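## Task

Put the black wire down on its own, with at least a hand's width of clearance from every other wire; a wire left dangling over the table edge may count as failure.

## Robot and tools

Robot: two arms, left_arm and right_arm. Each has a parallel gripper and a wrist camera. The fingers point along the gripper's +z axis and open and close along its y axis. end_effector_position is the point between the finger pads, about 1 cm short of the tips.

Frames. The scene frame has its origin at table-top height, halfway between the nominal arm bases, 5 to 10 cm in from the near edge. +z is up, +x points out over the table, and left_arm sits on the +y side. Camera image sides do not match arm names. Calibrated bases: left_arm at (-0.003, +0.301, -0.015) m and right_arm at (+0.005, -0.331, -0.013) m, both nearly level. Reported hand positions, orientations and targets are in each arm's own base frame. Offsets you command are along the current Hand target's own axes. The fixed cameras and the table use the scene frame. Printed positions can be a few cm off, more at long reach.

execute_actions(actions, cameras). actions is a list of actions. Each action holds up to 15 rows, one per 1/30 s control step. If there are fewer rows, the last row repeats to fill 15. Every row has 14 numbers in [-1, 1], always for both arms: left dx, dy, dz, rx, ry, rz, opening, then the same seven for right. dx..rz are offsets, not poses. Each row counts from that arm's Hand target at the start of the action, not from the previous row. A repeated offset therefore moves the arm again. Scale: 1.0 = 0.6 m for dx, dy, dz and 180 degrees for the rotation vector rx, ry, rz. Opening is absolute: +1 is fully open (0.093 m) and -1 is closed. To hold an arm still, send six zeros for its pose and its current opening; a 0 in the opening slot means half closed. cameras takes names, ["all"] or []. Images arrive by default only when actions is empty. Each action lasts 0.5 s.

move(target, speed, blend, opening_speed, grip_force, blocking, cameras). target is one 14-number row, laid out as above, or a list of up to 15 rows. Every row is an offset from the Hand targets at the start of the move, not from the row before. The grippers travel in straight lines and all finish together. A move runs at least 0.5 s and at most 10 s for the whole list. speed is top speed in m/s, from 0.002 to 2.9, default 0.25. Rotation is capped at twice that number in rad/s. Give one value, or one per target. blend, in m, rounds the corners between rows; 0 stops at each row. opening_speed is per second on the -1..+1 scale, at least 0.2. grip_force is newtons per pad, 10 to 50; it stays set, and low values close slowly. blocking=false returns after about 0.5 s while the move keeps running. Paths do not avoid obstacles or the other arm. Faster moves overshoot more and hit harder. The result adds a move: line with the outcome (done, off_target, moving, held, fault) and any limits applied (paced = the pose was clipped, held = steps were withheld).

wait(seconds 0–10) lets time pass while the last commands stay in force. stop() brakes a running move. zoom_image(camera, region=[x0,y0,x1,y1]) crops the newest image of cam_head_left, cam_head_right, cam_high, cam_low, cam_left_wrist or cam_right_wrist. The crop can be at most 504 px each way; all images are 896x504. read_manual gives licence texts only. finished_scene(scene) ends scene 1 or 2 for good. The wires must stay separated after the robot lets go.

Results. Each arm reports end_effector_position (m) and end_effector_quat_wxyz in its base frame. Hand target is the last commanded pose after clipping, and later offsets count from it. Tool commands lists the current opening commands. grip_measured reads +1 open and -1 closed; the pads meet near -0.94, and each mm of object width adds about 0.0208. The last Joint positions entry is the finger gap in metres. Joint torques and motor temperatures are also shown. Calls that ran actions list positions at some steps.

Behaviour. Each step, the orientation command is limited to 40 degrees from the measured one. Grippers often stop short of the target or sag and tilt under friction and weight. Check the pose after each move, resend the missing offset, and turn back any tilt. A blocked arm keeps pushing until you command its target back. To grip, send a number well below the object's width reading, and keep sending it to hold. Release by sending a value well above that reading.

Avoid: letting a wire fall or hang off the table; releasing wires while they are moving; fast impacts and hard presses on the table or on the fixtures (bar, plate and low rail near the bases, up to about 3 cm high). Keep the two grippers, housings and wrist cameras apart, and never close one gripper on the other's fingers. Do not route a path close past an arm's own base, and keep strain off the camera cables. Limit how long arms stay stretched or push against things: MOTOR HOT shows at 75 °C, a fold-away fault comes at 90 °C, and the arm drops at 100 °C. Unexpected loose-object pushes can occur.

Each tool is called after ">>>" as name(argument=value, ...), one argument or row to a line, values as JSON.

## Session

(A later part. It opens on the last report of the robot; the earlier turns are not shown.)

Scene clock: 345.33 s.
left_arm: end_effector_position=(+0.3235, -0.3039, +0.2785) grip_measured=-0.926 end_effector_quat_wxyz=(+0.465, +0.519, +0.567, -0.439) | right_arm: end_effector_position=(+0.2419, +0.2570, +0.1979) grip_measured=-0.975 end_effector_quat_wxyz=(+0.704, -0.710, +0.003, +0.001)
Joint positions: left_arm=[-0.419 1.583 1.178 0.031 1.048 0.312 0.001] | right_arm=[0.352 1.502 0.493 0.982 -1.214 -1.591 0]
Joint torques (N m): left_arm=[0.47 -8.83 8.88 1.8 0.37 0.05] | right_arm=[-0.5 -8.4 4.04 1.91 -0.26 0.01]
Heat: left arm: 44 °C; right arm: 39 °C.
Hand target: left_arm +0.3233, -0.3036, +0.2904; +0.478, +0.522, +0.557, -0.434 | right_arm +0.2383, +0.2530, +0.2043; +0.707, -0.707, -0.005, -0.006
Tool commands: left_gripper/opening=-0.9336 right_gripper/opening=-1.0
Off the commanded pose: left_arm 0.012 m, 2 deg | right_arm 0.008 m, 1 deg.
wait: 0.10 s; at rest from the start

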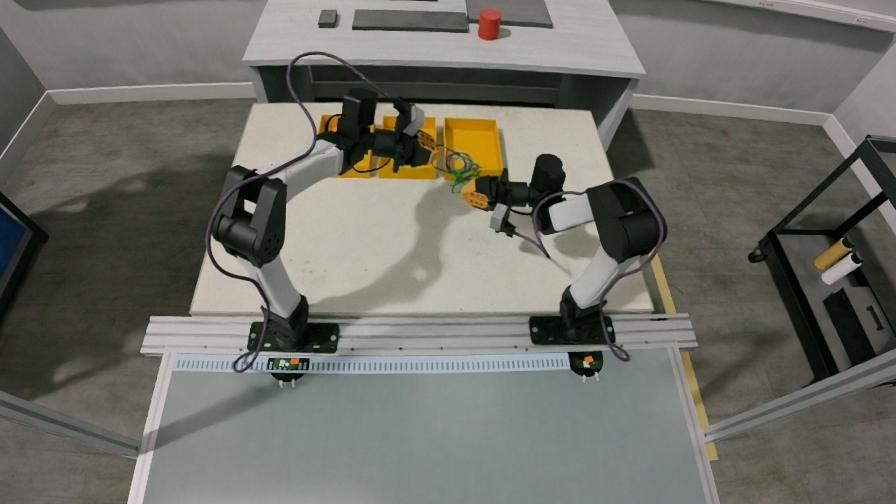

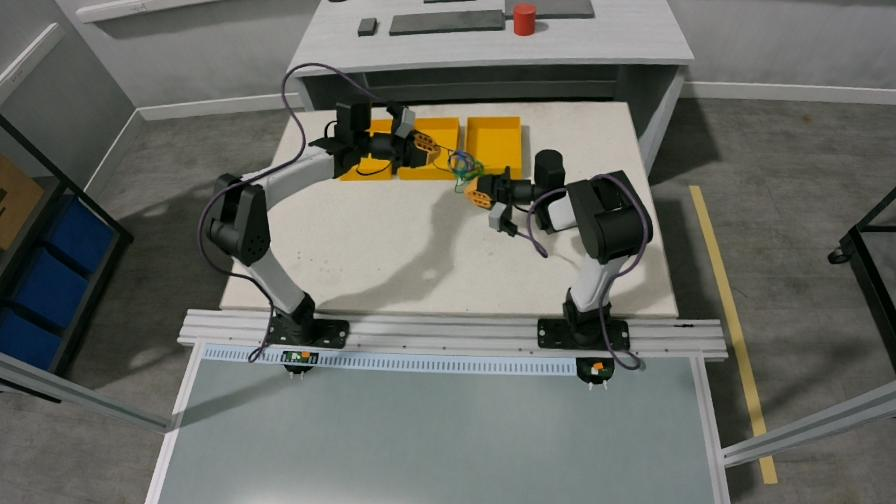

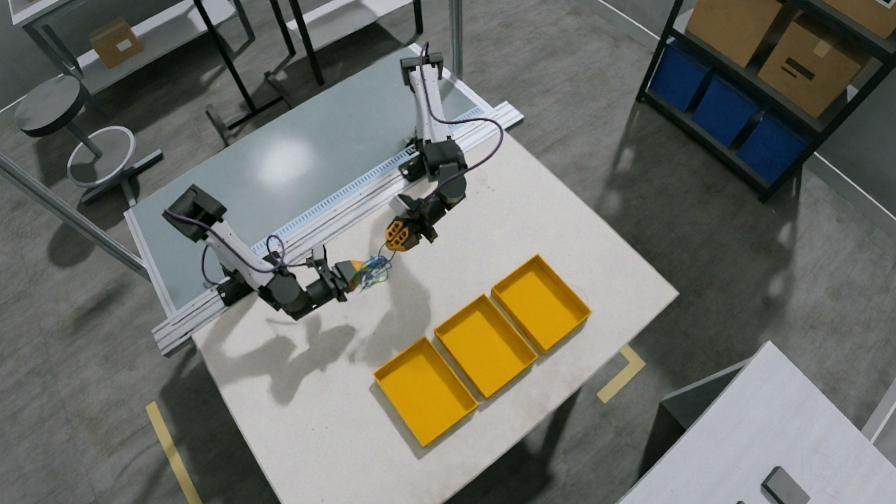

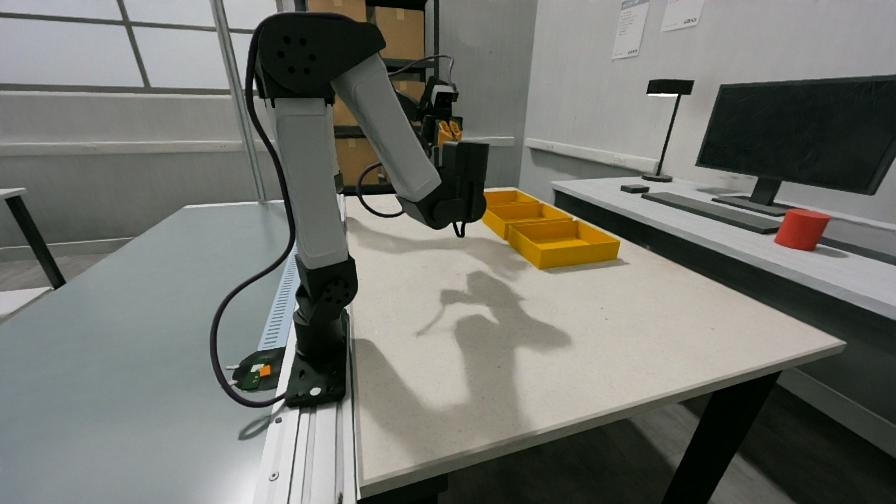

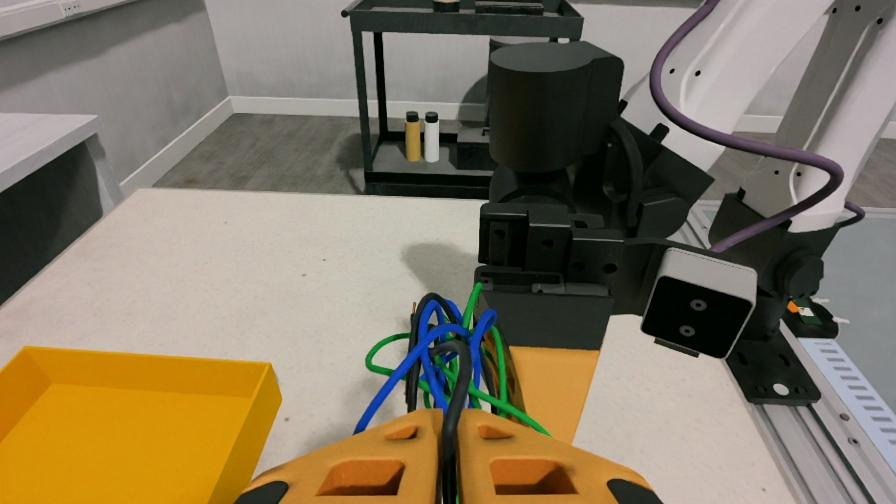

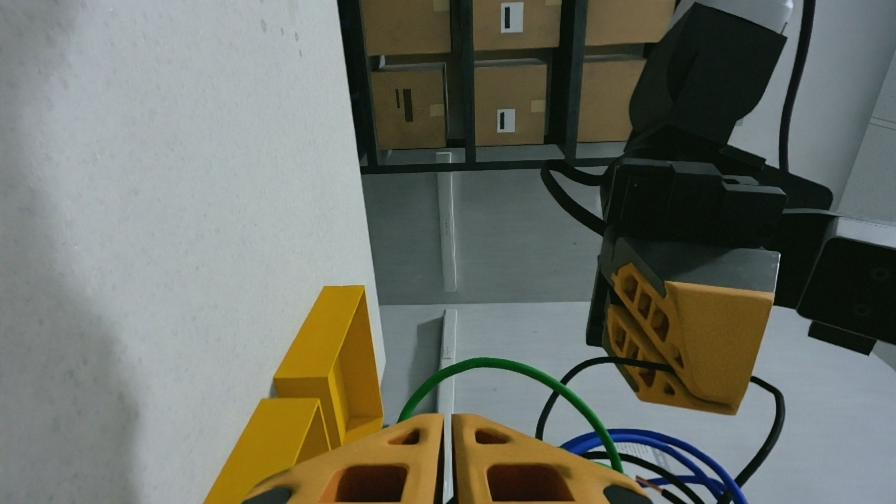

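>>> move(
  target=[0,0,0,0,0,0,-0.9336,0.0,0,-0.17,0,0,0,-1],
  speed=0.06,
  cameras=["all"],
)

>>> zoom_image(
  camera="cam_head_right",
  region=[400, 110, 530, 240],
)

>>> zoom_image(
  camera="cam_right_wrist",
  region=[340, 204, 740, 504],
)

Scene clock: 353.47 s.
left_arm: end_effector_position=(+0.3235, -0.3038, +0.2783) grip_measured=-0.926 end_effector_quat_wxyz=(+0.464, +0.519, +0.568, -0.439) | right_arm: end_effector_position=(+0.2411, +0.1552, +0.2025) grip_measured=-0.975 end_effector_quat_wxyz=(+0.707, -0.707, +0.014, -0.028)
Joint positions: left_arm=[-0.419 1.583 1.178 0.029 1.048 0.312 0.001] | right_arm=[-0.056 1.386 0.404 0.982 -1.567 -1.591 0]
Joint torques (N m): left_arm=[0.46 -8.84 8.83 1.82 0.37 0.05] | right_arm=[-0.98 -6.45 3.96 1.47 -0.2 0.09]
Heat: left arm: 44 °C; right arm: 39 °C.
Hand target: left_arm +0.3233, -0.3036, +0.2904; +0.478, +0.522, +0.557, -0.434 | right_arm +0.2380, +0.1510, +0.2043; +0.707, -0.707, -0.005, -0.006
Off the commanded pose: left_arm 0.012 m, 2 deg | right_arm 0.006 m, 3 deg.
joint sent to its limit (right arm) — joint 5 (wrist yaw), lower limit. The joint targets are off in orientation, not in position.
move: off_target (left_arm, right_arm)

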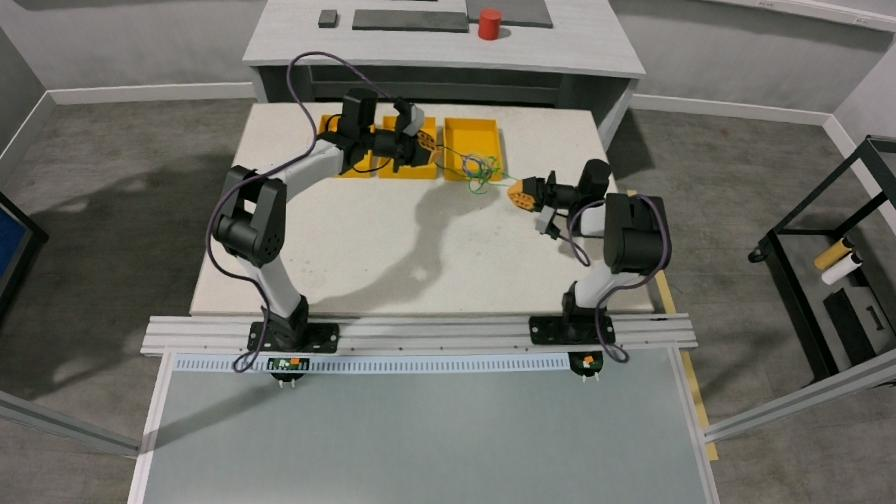

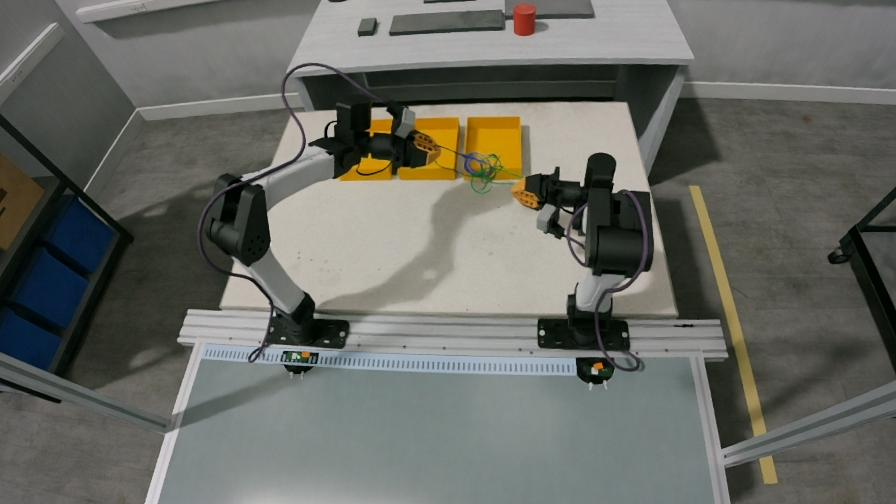

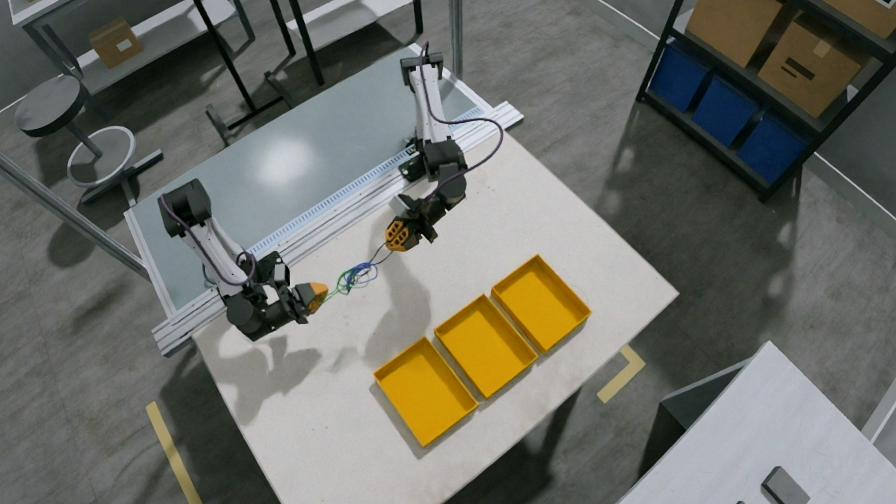

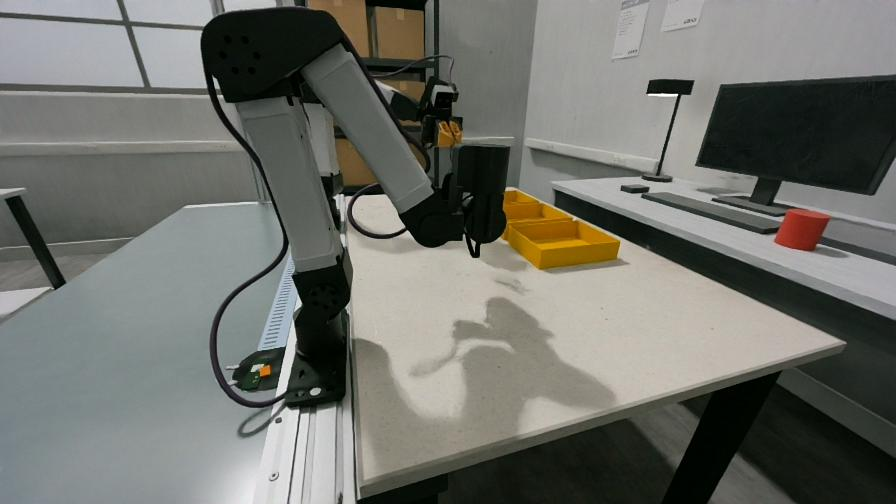

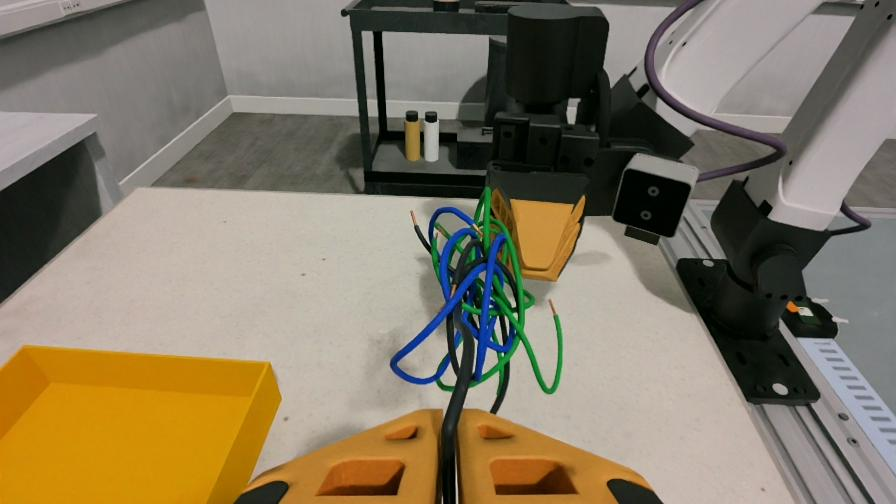

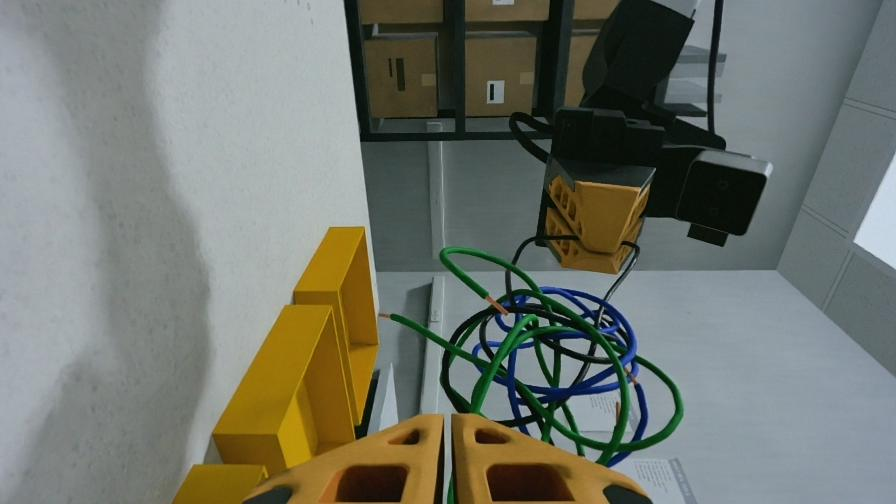

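Scaled by 3.877 from the camera's 896x504 image, which has a finer 1280x720 frame.

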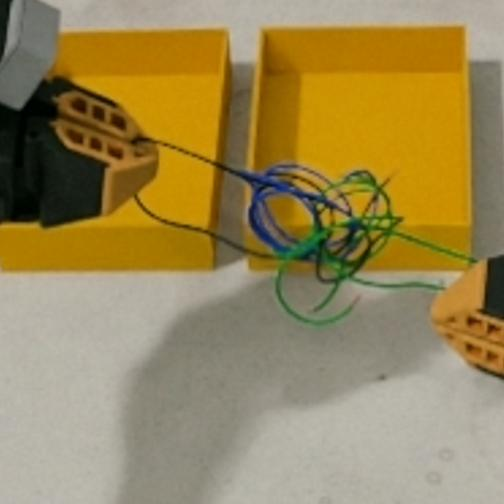

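Scaled by 1.260 from the camera's 896x504 image, which has a finer 1280x720 frame.

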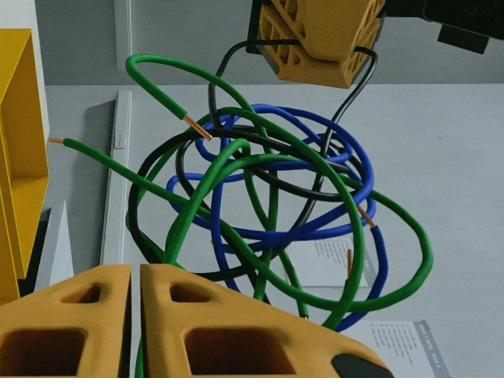

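>>> move(
  target=[0,0,0,0,0,0,-0.9336,0.1,0,-0.3,0,0.25,0,-1],
  speed=0.07,
  cameras=["all"],
)

>>> zoom_image(
  camera="cam_head_right",
  region=[400, 110, 570, 240],
)

>>> zoom_image(
  camera="cam_right_wrist",
  region=[340, 104, 840, 504],
)

Scene clock: 369.20 s.
left_arm: end_effector_position=(+0.3235, -0.3038, +0.2783) grip_measured=-0.926 end_effector_quat_wxyz=(+0.464, +0.519, +0.568, -0.439) | right_arm: end_effector_position=(+0.2936, -0.0227, +0.2021) grip_measured=-0.975 end_effector_quat_wxyz=(+0.656, -0.654, +0.263, -0.269)
Joint positions: left_arm=[-0.419 1.583 1.178 0.029 1.048 0.312 0.001] | right_arm=[-0.683 1.391 0.378 1.069 -1.483 -1.521 0]
Joint torques (N m): left_arm=[0.46 -8.84 8.83 1.81 0.37 0.04] | right_arm=[-0.54 -3.04 6.06 1.69 0.03 0.09]
Heat: left arm: 44 °C; right arm: 38 °C.
Hand target: left_arm +0.3233, -0.3036, +0.2904; +0.478, +0.522, +0.557, -0.434 | right_arm +0.2976, -0.0291, +0.2053; +0.655, -0.651, +0.266, -0.276
Off the commanded pose: left_arm 0.012 m, 2 deg | right_arm 0.008 m, 1 deg.
move: off_target (left_arm)

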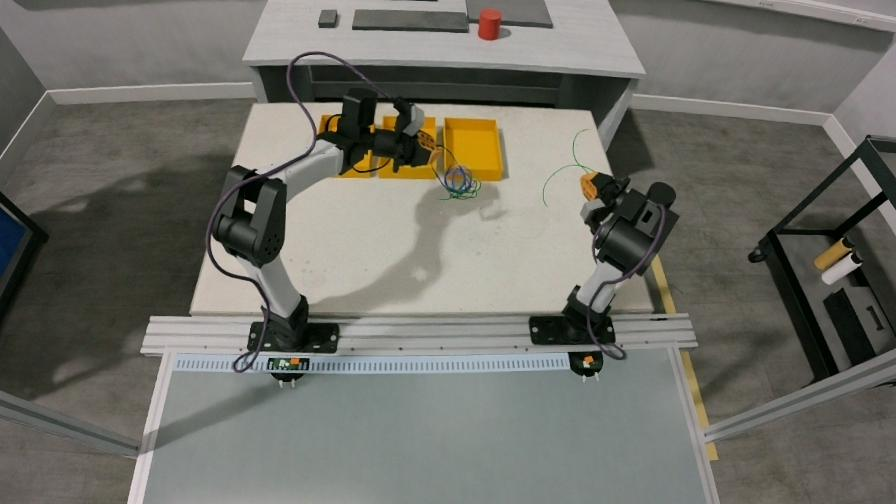

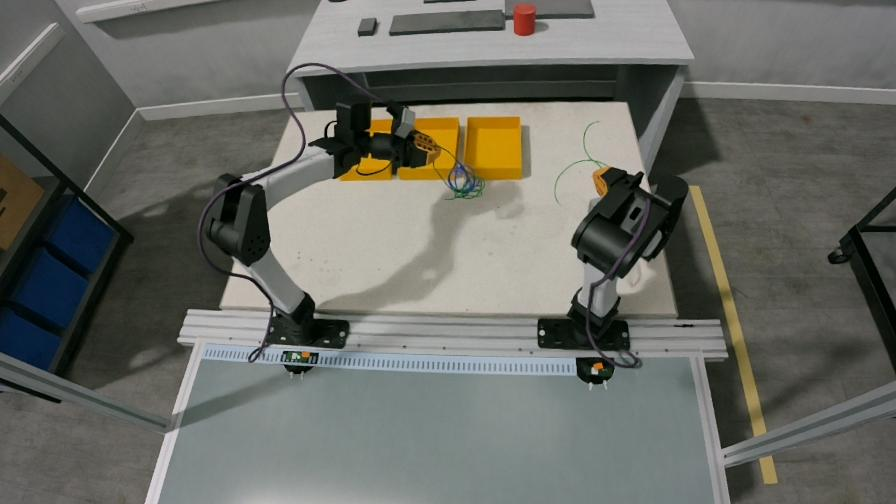

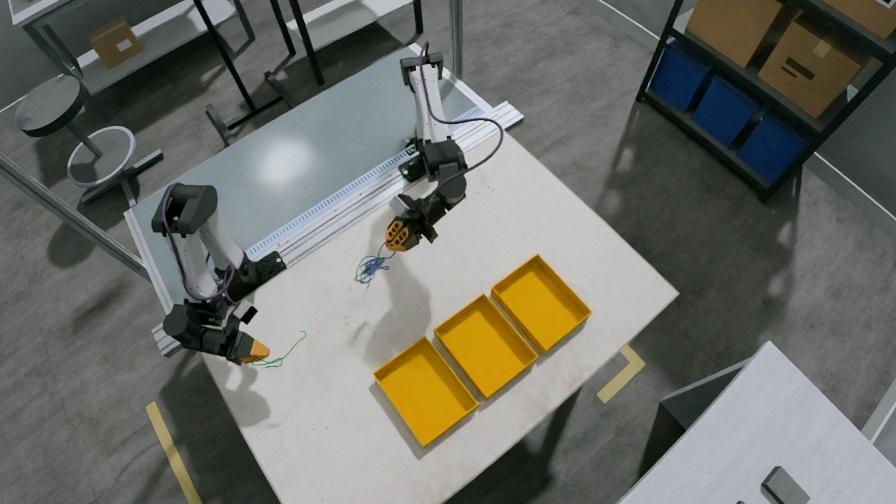

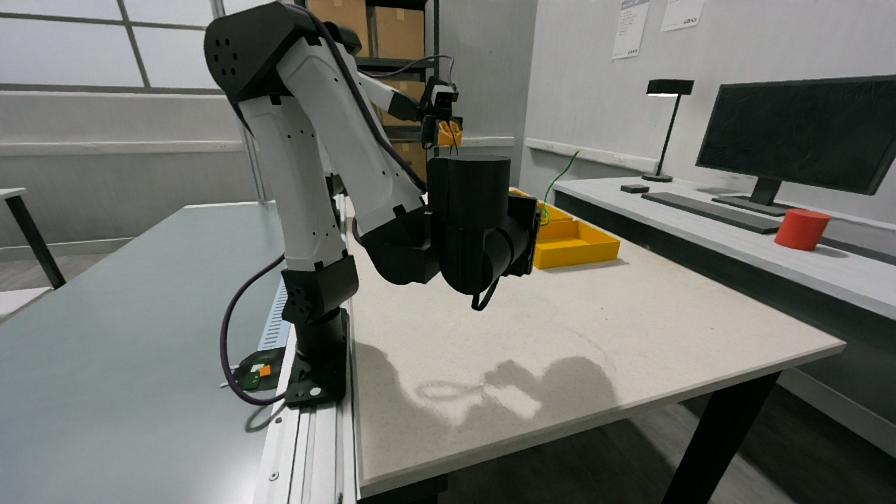

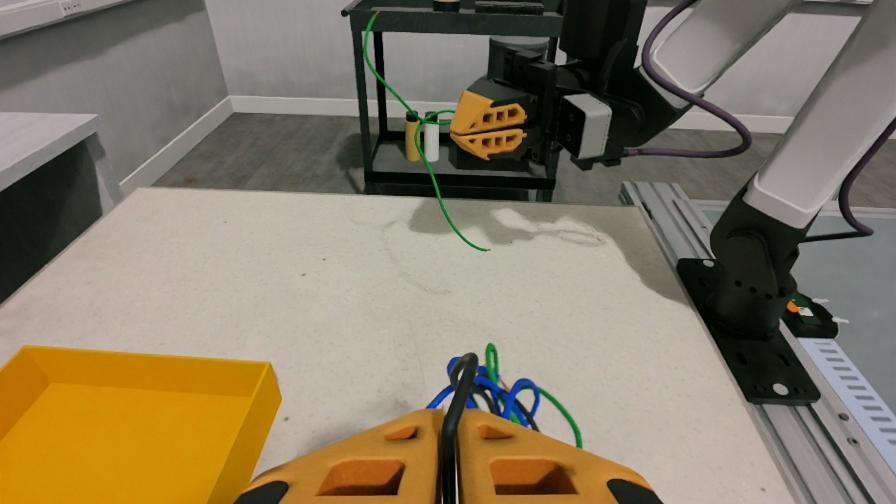

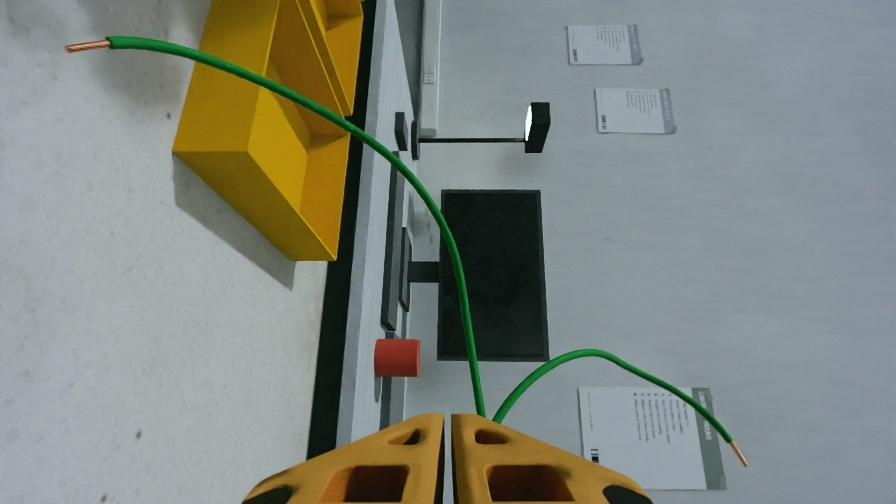

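Scaled by 2.965 from the camera's 896x504 image, which has a finer 1280x720 frame.

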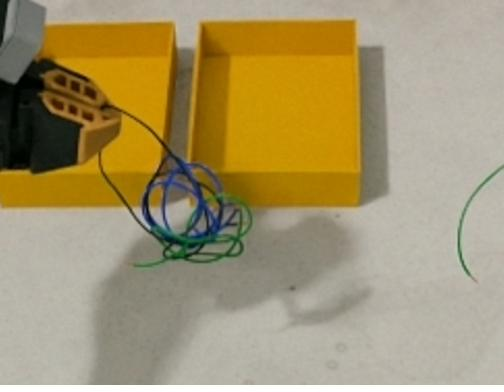

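Scaled by 1.008 from the camera's 896x504 image, which has a finer 1280x720 frame.

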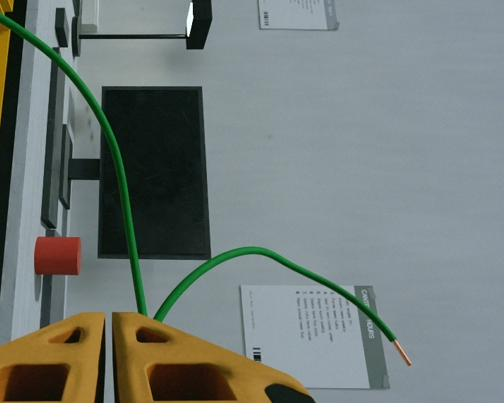

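>>> move(
  target=[
    [0,0,0,0,0,0,-0.9336,0,0.05,0,-0.39,0,0,-1],
    [0,0,0,0,0,0,-0.9336,0,0.262,0,-0.39,0,0,-1],
  ],
  blend=0.03,
  speed=0.15,
  cameras=["all"],
)

Scene clock: 395.07 s.
left_arm: end_effector_position=(+0.3235, -0.3038, +0.2783) grip_measured=-0.926 end_effector_quat_wxyz=(+0.464, +0.519, +0.568, -0.439) | right_arm: end_effector_position=(+0.3009, -0.0297, +0.0508) grip_measured=-0.975 end_effector_quat_wxyz=(-0.085, +0.821, -0.552, +0.119)
Joint positions: left_arm=[-0.419 1.583 1.178 0.029 1.048 0.312 0.001] | right_arm=[-0.123 1.49 0.869 -0.66 -0.044 -2.075 0]
Joint torques (N m): left_arm=[0.47 -8.83 8.85 1.81 0.36 0.04] | right_arm=[0.27 -5.98 4.56 1.13 -0.26 -0.14]
Heat: left arm: 45 °C; right arm: 38 °C.
Hand target: left_arm +0.3233, -0.3036, +0.2904; +0.478, +0.522, +0.557, -0.434 | right_arm +0.3001, -0.0291, +0.0481; -0.162, +0.909, -0.377, +0.073
Off the commanded pose: left_arm 0.012 m, 2 deg | right_arm 0.003 m, 25 deg.
joint sent to its limit (right arm) — joint 6 (wrist roll), lower limit. The joint targets are off in orientation, not in position.
move: off_target (left_arm, right_arm)

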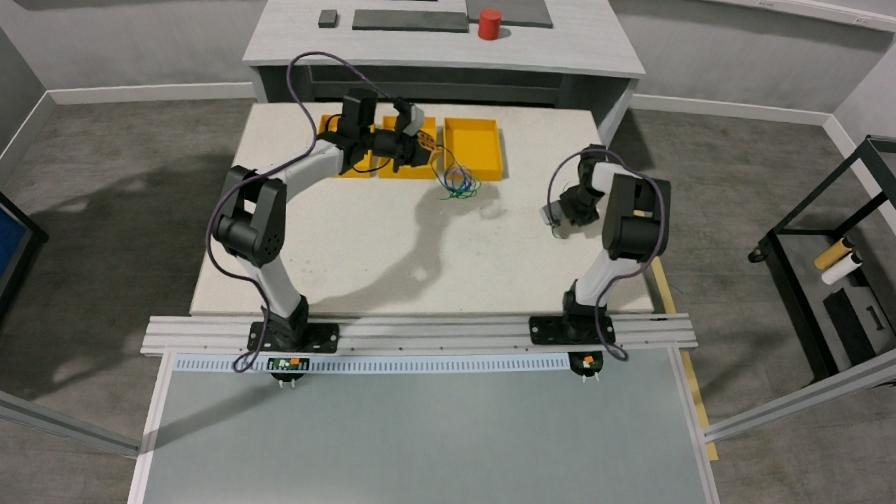

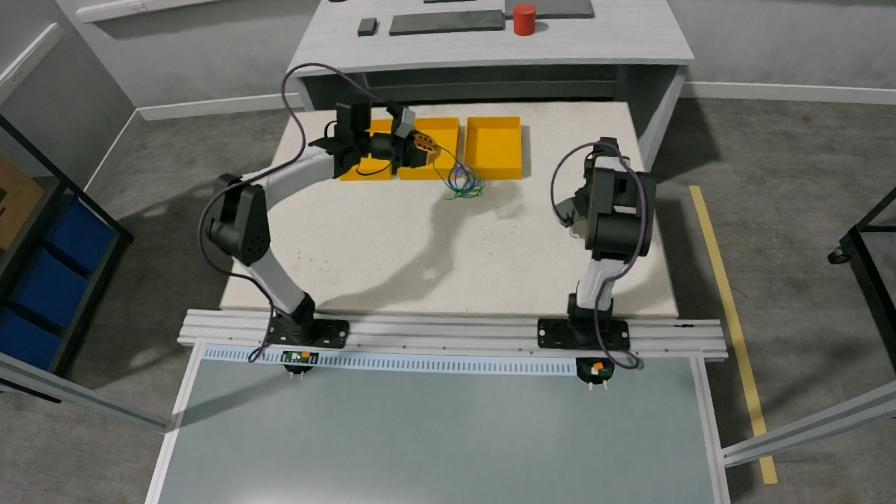

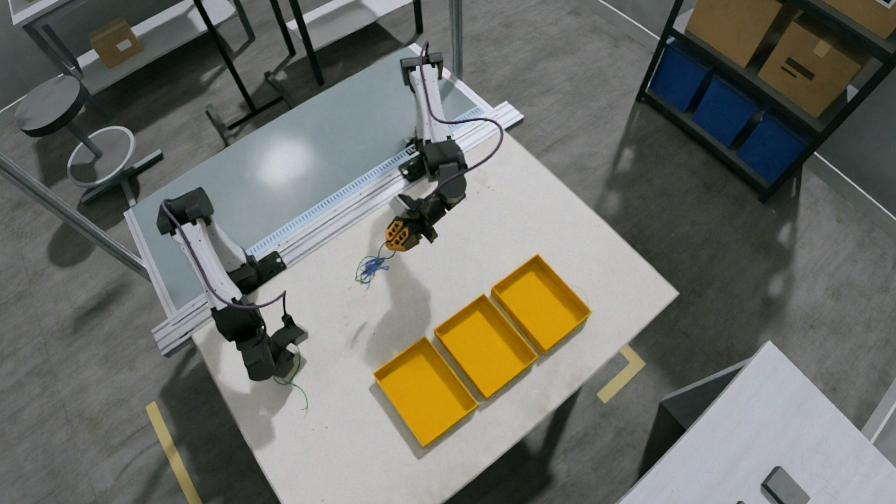

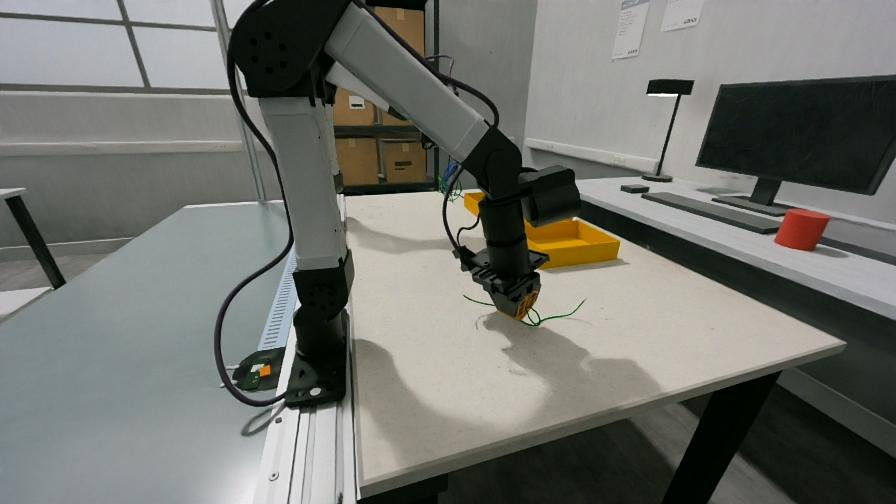

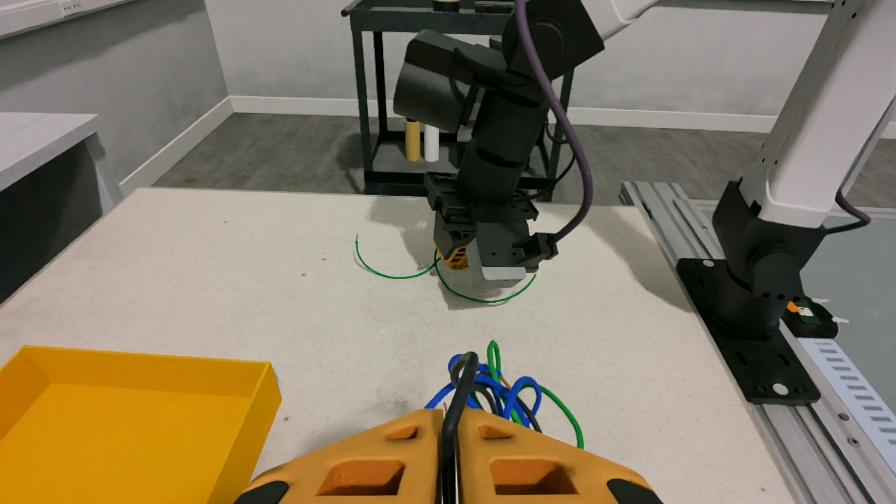

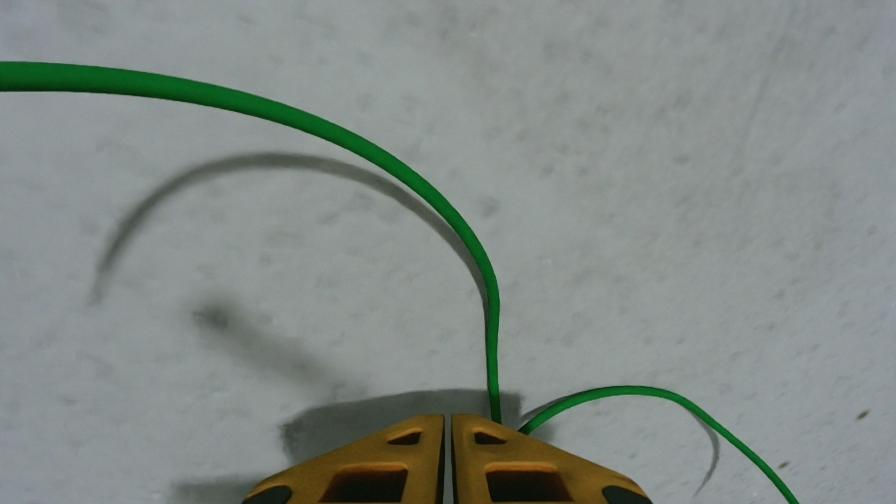

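>>> move(
  target=[
    [0,0,0,0,0,0,-0.9336,0,0,0.017,0,0,0,-1],
    [0,0,0,0,0,0,-0.9336,0,0,0.017,0,0,0,-0.6],
    [0,0,0,0,0,0,-0.9336,0,0,-0.2,0,0,0,-0.6],
  ],
  opening_speed=0.5,
  speed=0.1,
  cameras=["all"],
)

>>> zoom_image(
  camera="cam_head_right",
  region=[400, 110, 530, 240],
)

>>> zoom_image(
  camera="cam_left_wrist",
  region=[340, 300, 640, 504],
)

>>> zoom_image(
  camera="cam_high",
  region=[330, 230, 420, 300],
)

Scene clock: 414.20 s.
left_arm: end_effector_position=(+0.3235, -0.3038, +0.2783) grip_measured=-0.926 end_effector_quat_wxyz=(+0.464, +0.519, +0.568, -0.439) | right_arm: end_effector_position=(+0.2709, -0.0543, +0.1507) grip_measured=-0.603 end_effector_quat_wxyz=(-0.059, +0.799, -0.586, +0.122)
Joint positions: left_arm=[-0.419 1.583 1.178 0.029 1.048 0.312 0.001] | right_arm=[-0.201 1.339 1.153 -1.114 -0.005 -2.075 0.016]
Joint torques (N m): left_arm=[0.47 -8.84 8.84 1.82 0.37 0.05] | right_arm=[-0.12 -6.37 7.27 0.77 -0.04 -0.15]
Heat: left arm: 45 °C; right arm: 37 °C.
Hand target: left_arm +0.3233, -0.3036, +0.2904; +0.478, +0.522, +0.557, -0.434 | right_arm +0.2695, -0.0578, +0.1604; -0.162, +0.909, -0.377, +0.073
Off the commanded pose: left_arm 0.012 m, 2 deg | right_arm 0.010 m, 30 deg.
joint sent to its limit (right arm) — joint 6 (wrist roll), lower limit. The joint targets are off in orientation, not in position.
move: off_target (left_arm, right_arm); target 2's new opening was sent with right_arm's hand 0.008 m and 25 deg from that target

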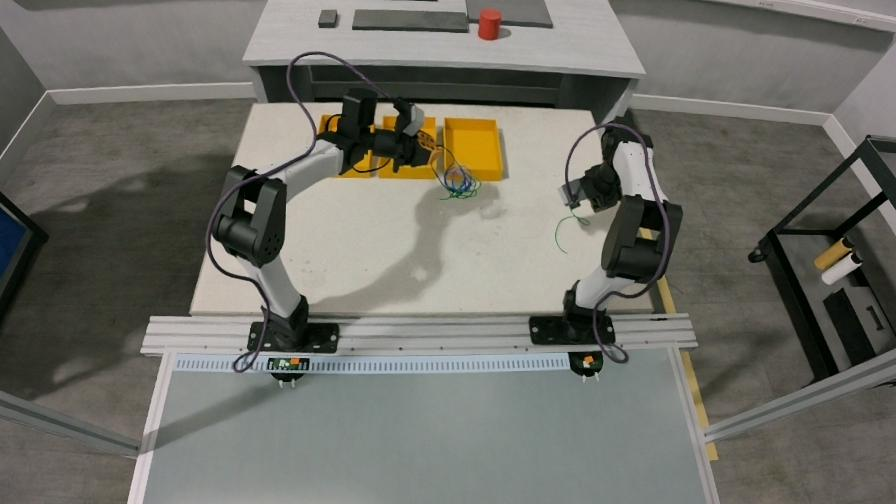

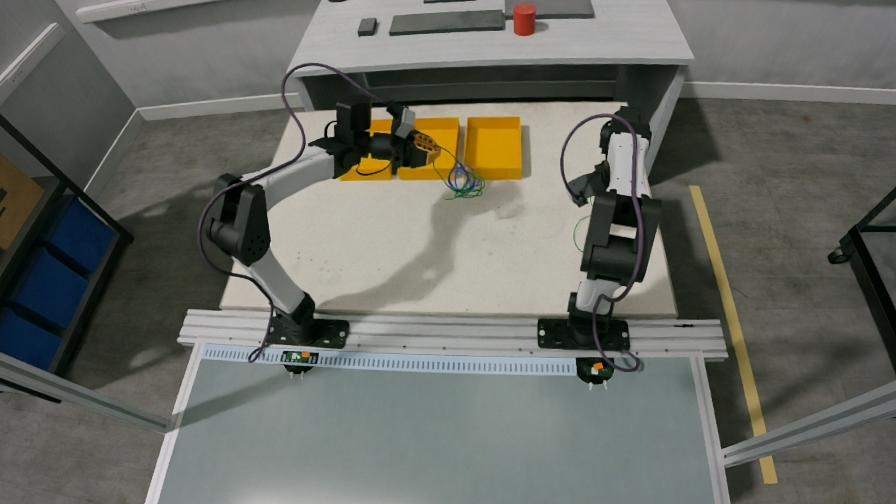

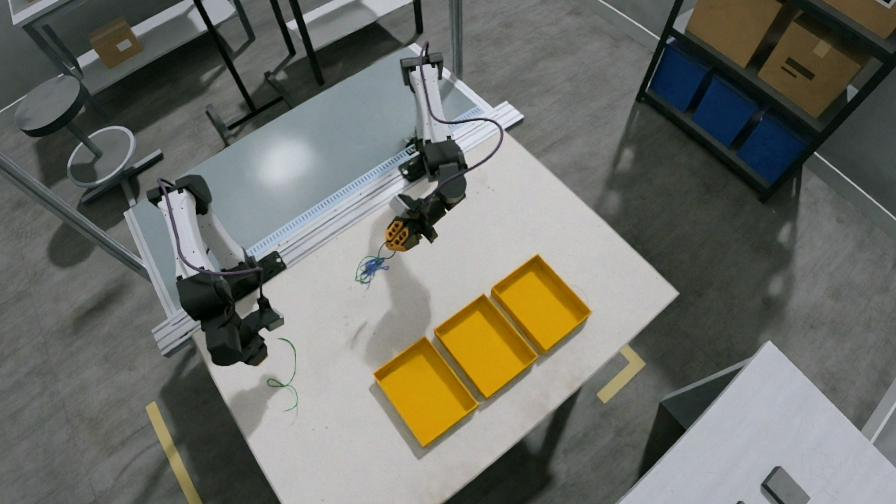

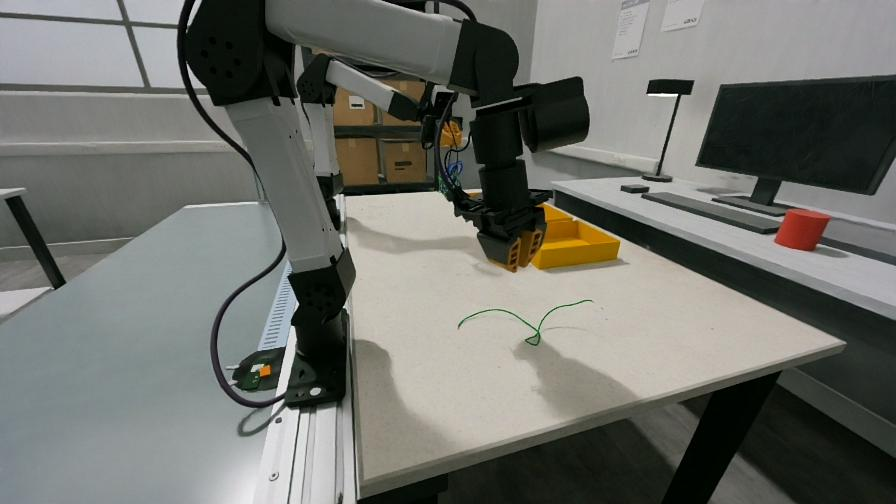

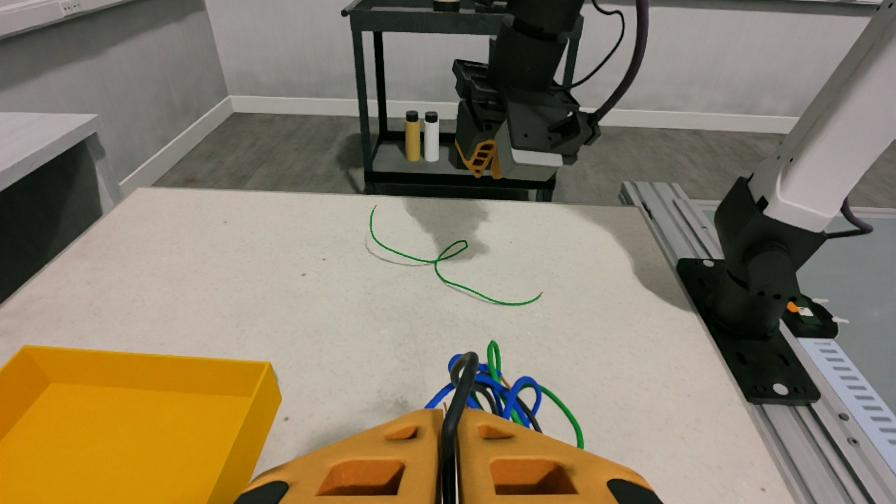

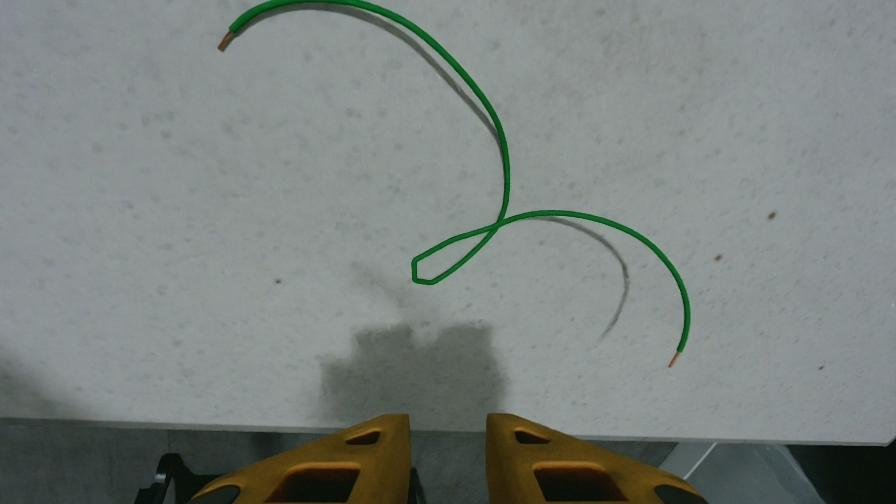

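Scaled by 3.877 from the camera's 896x504 image, which has a finer 1280x720 frame.

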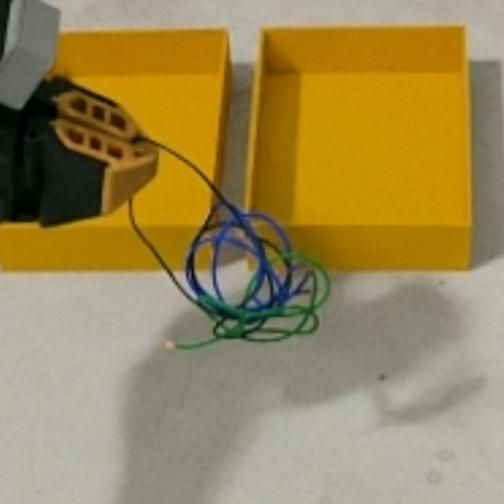

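Scaled by 1.680 from the camera's 896x504 image, which has a finer 1280x720 frame.

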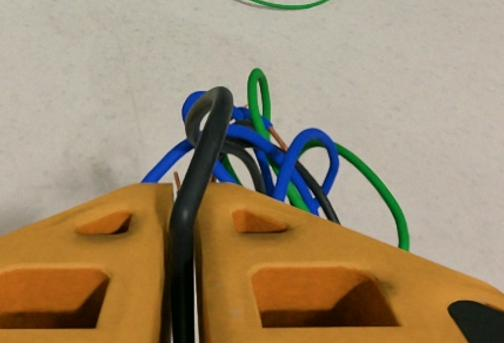

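Scaled by 5.600 from the camera's 896x504 image, which has a finer 1280x720 frame.

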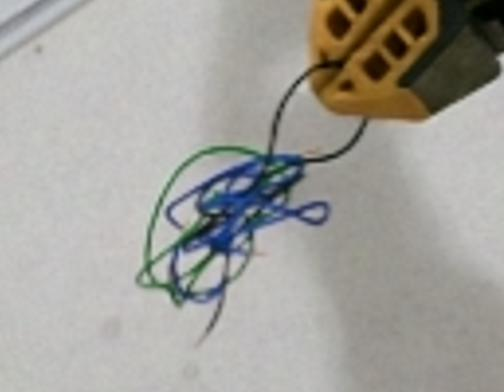

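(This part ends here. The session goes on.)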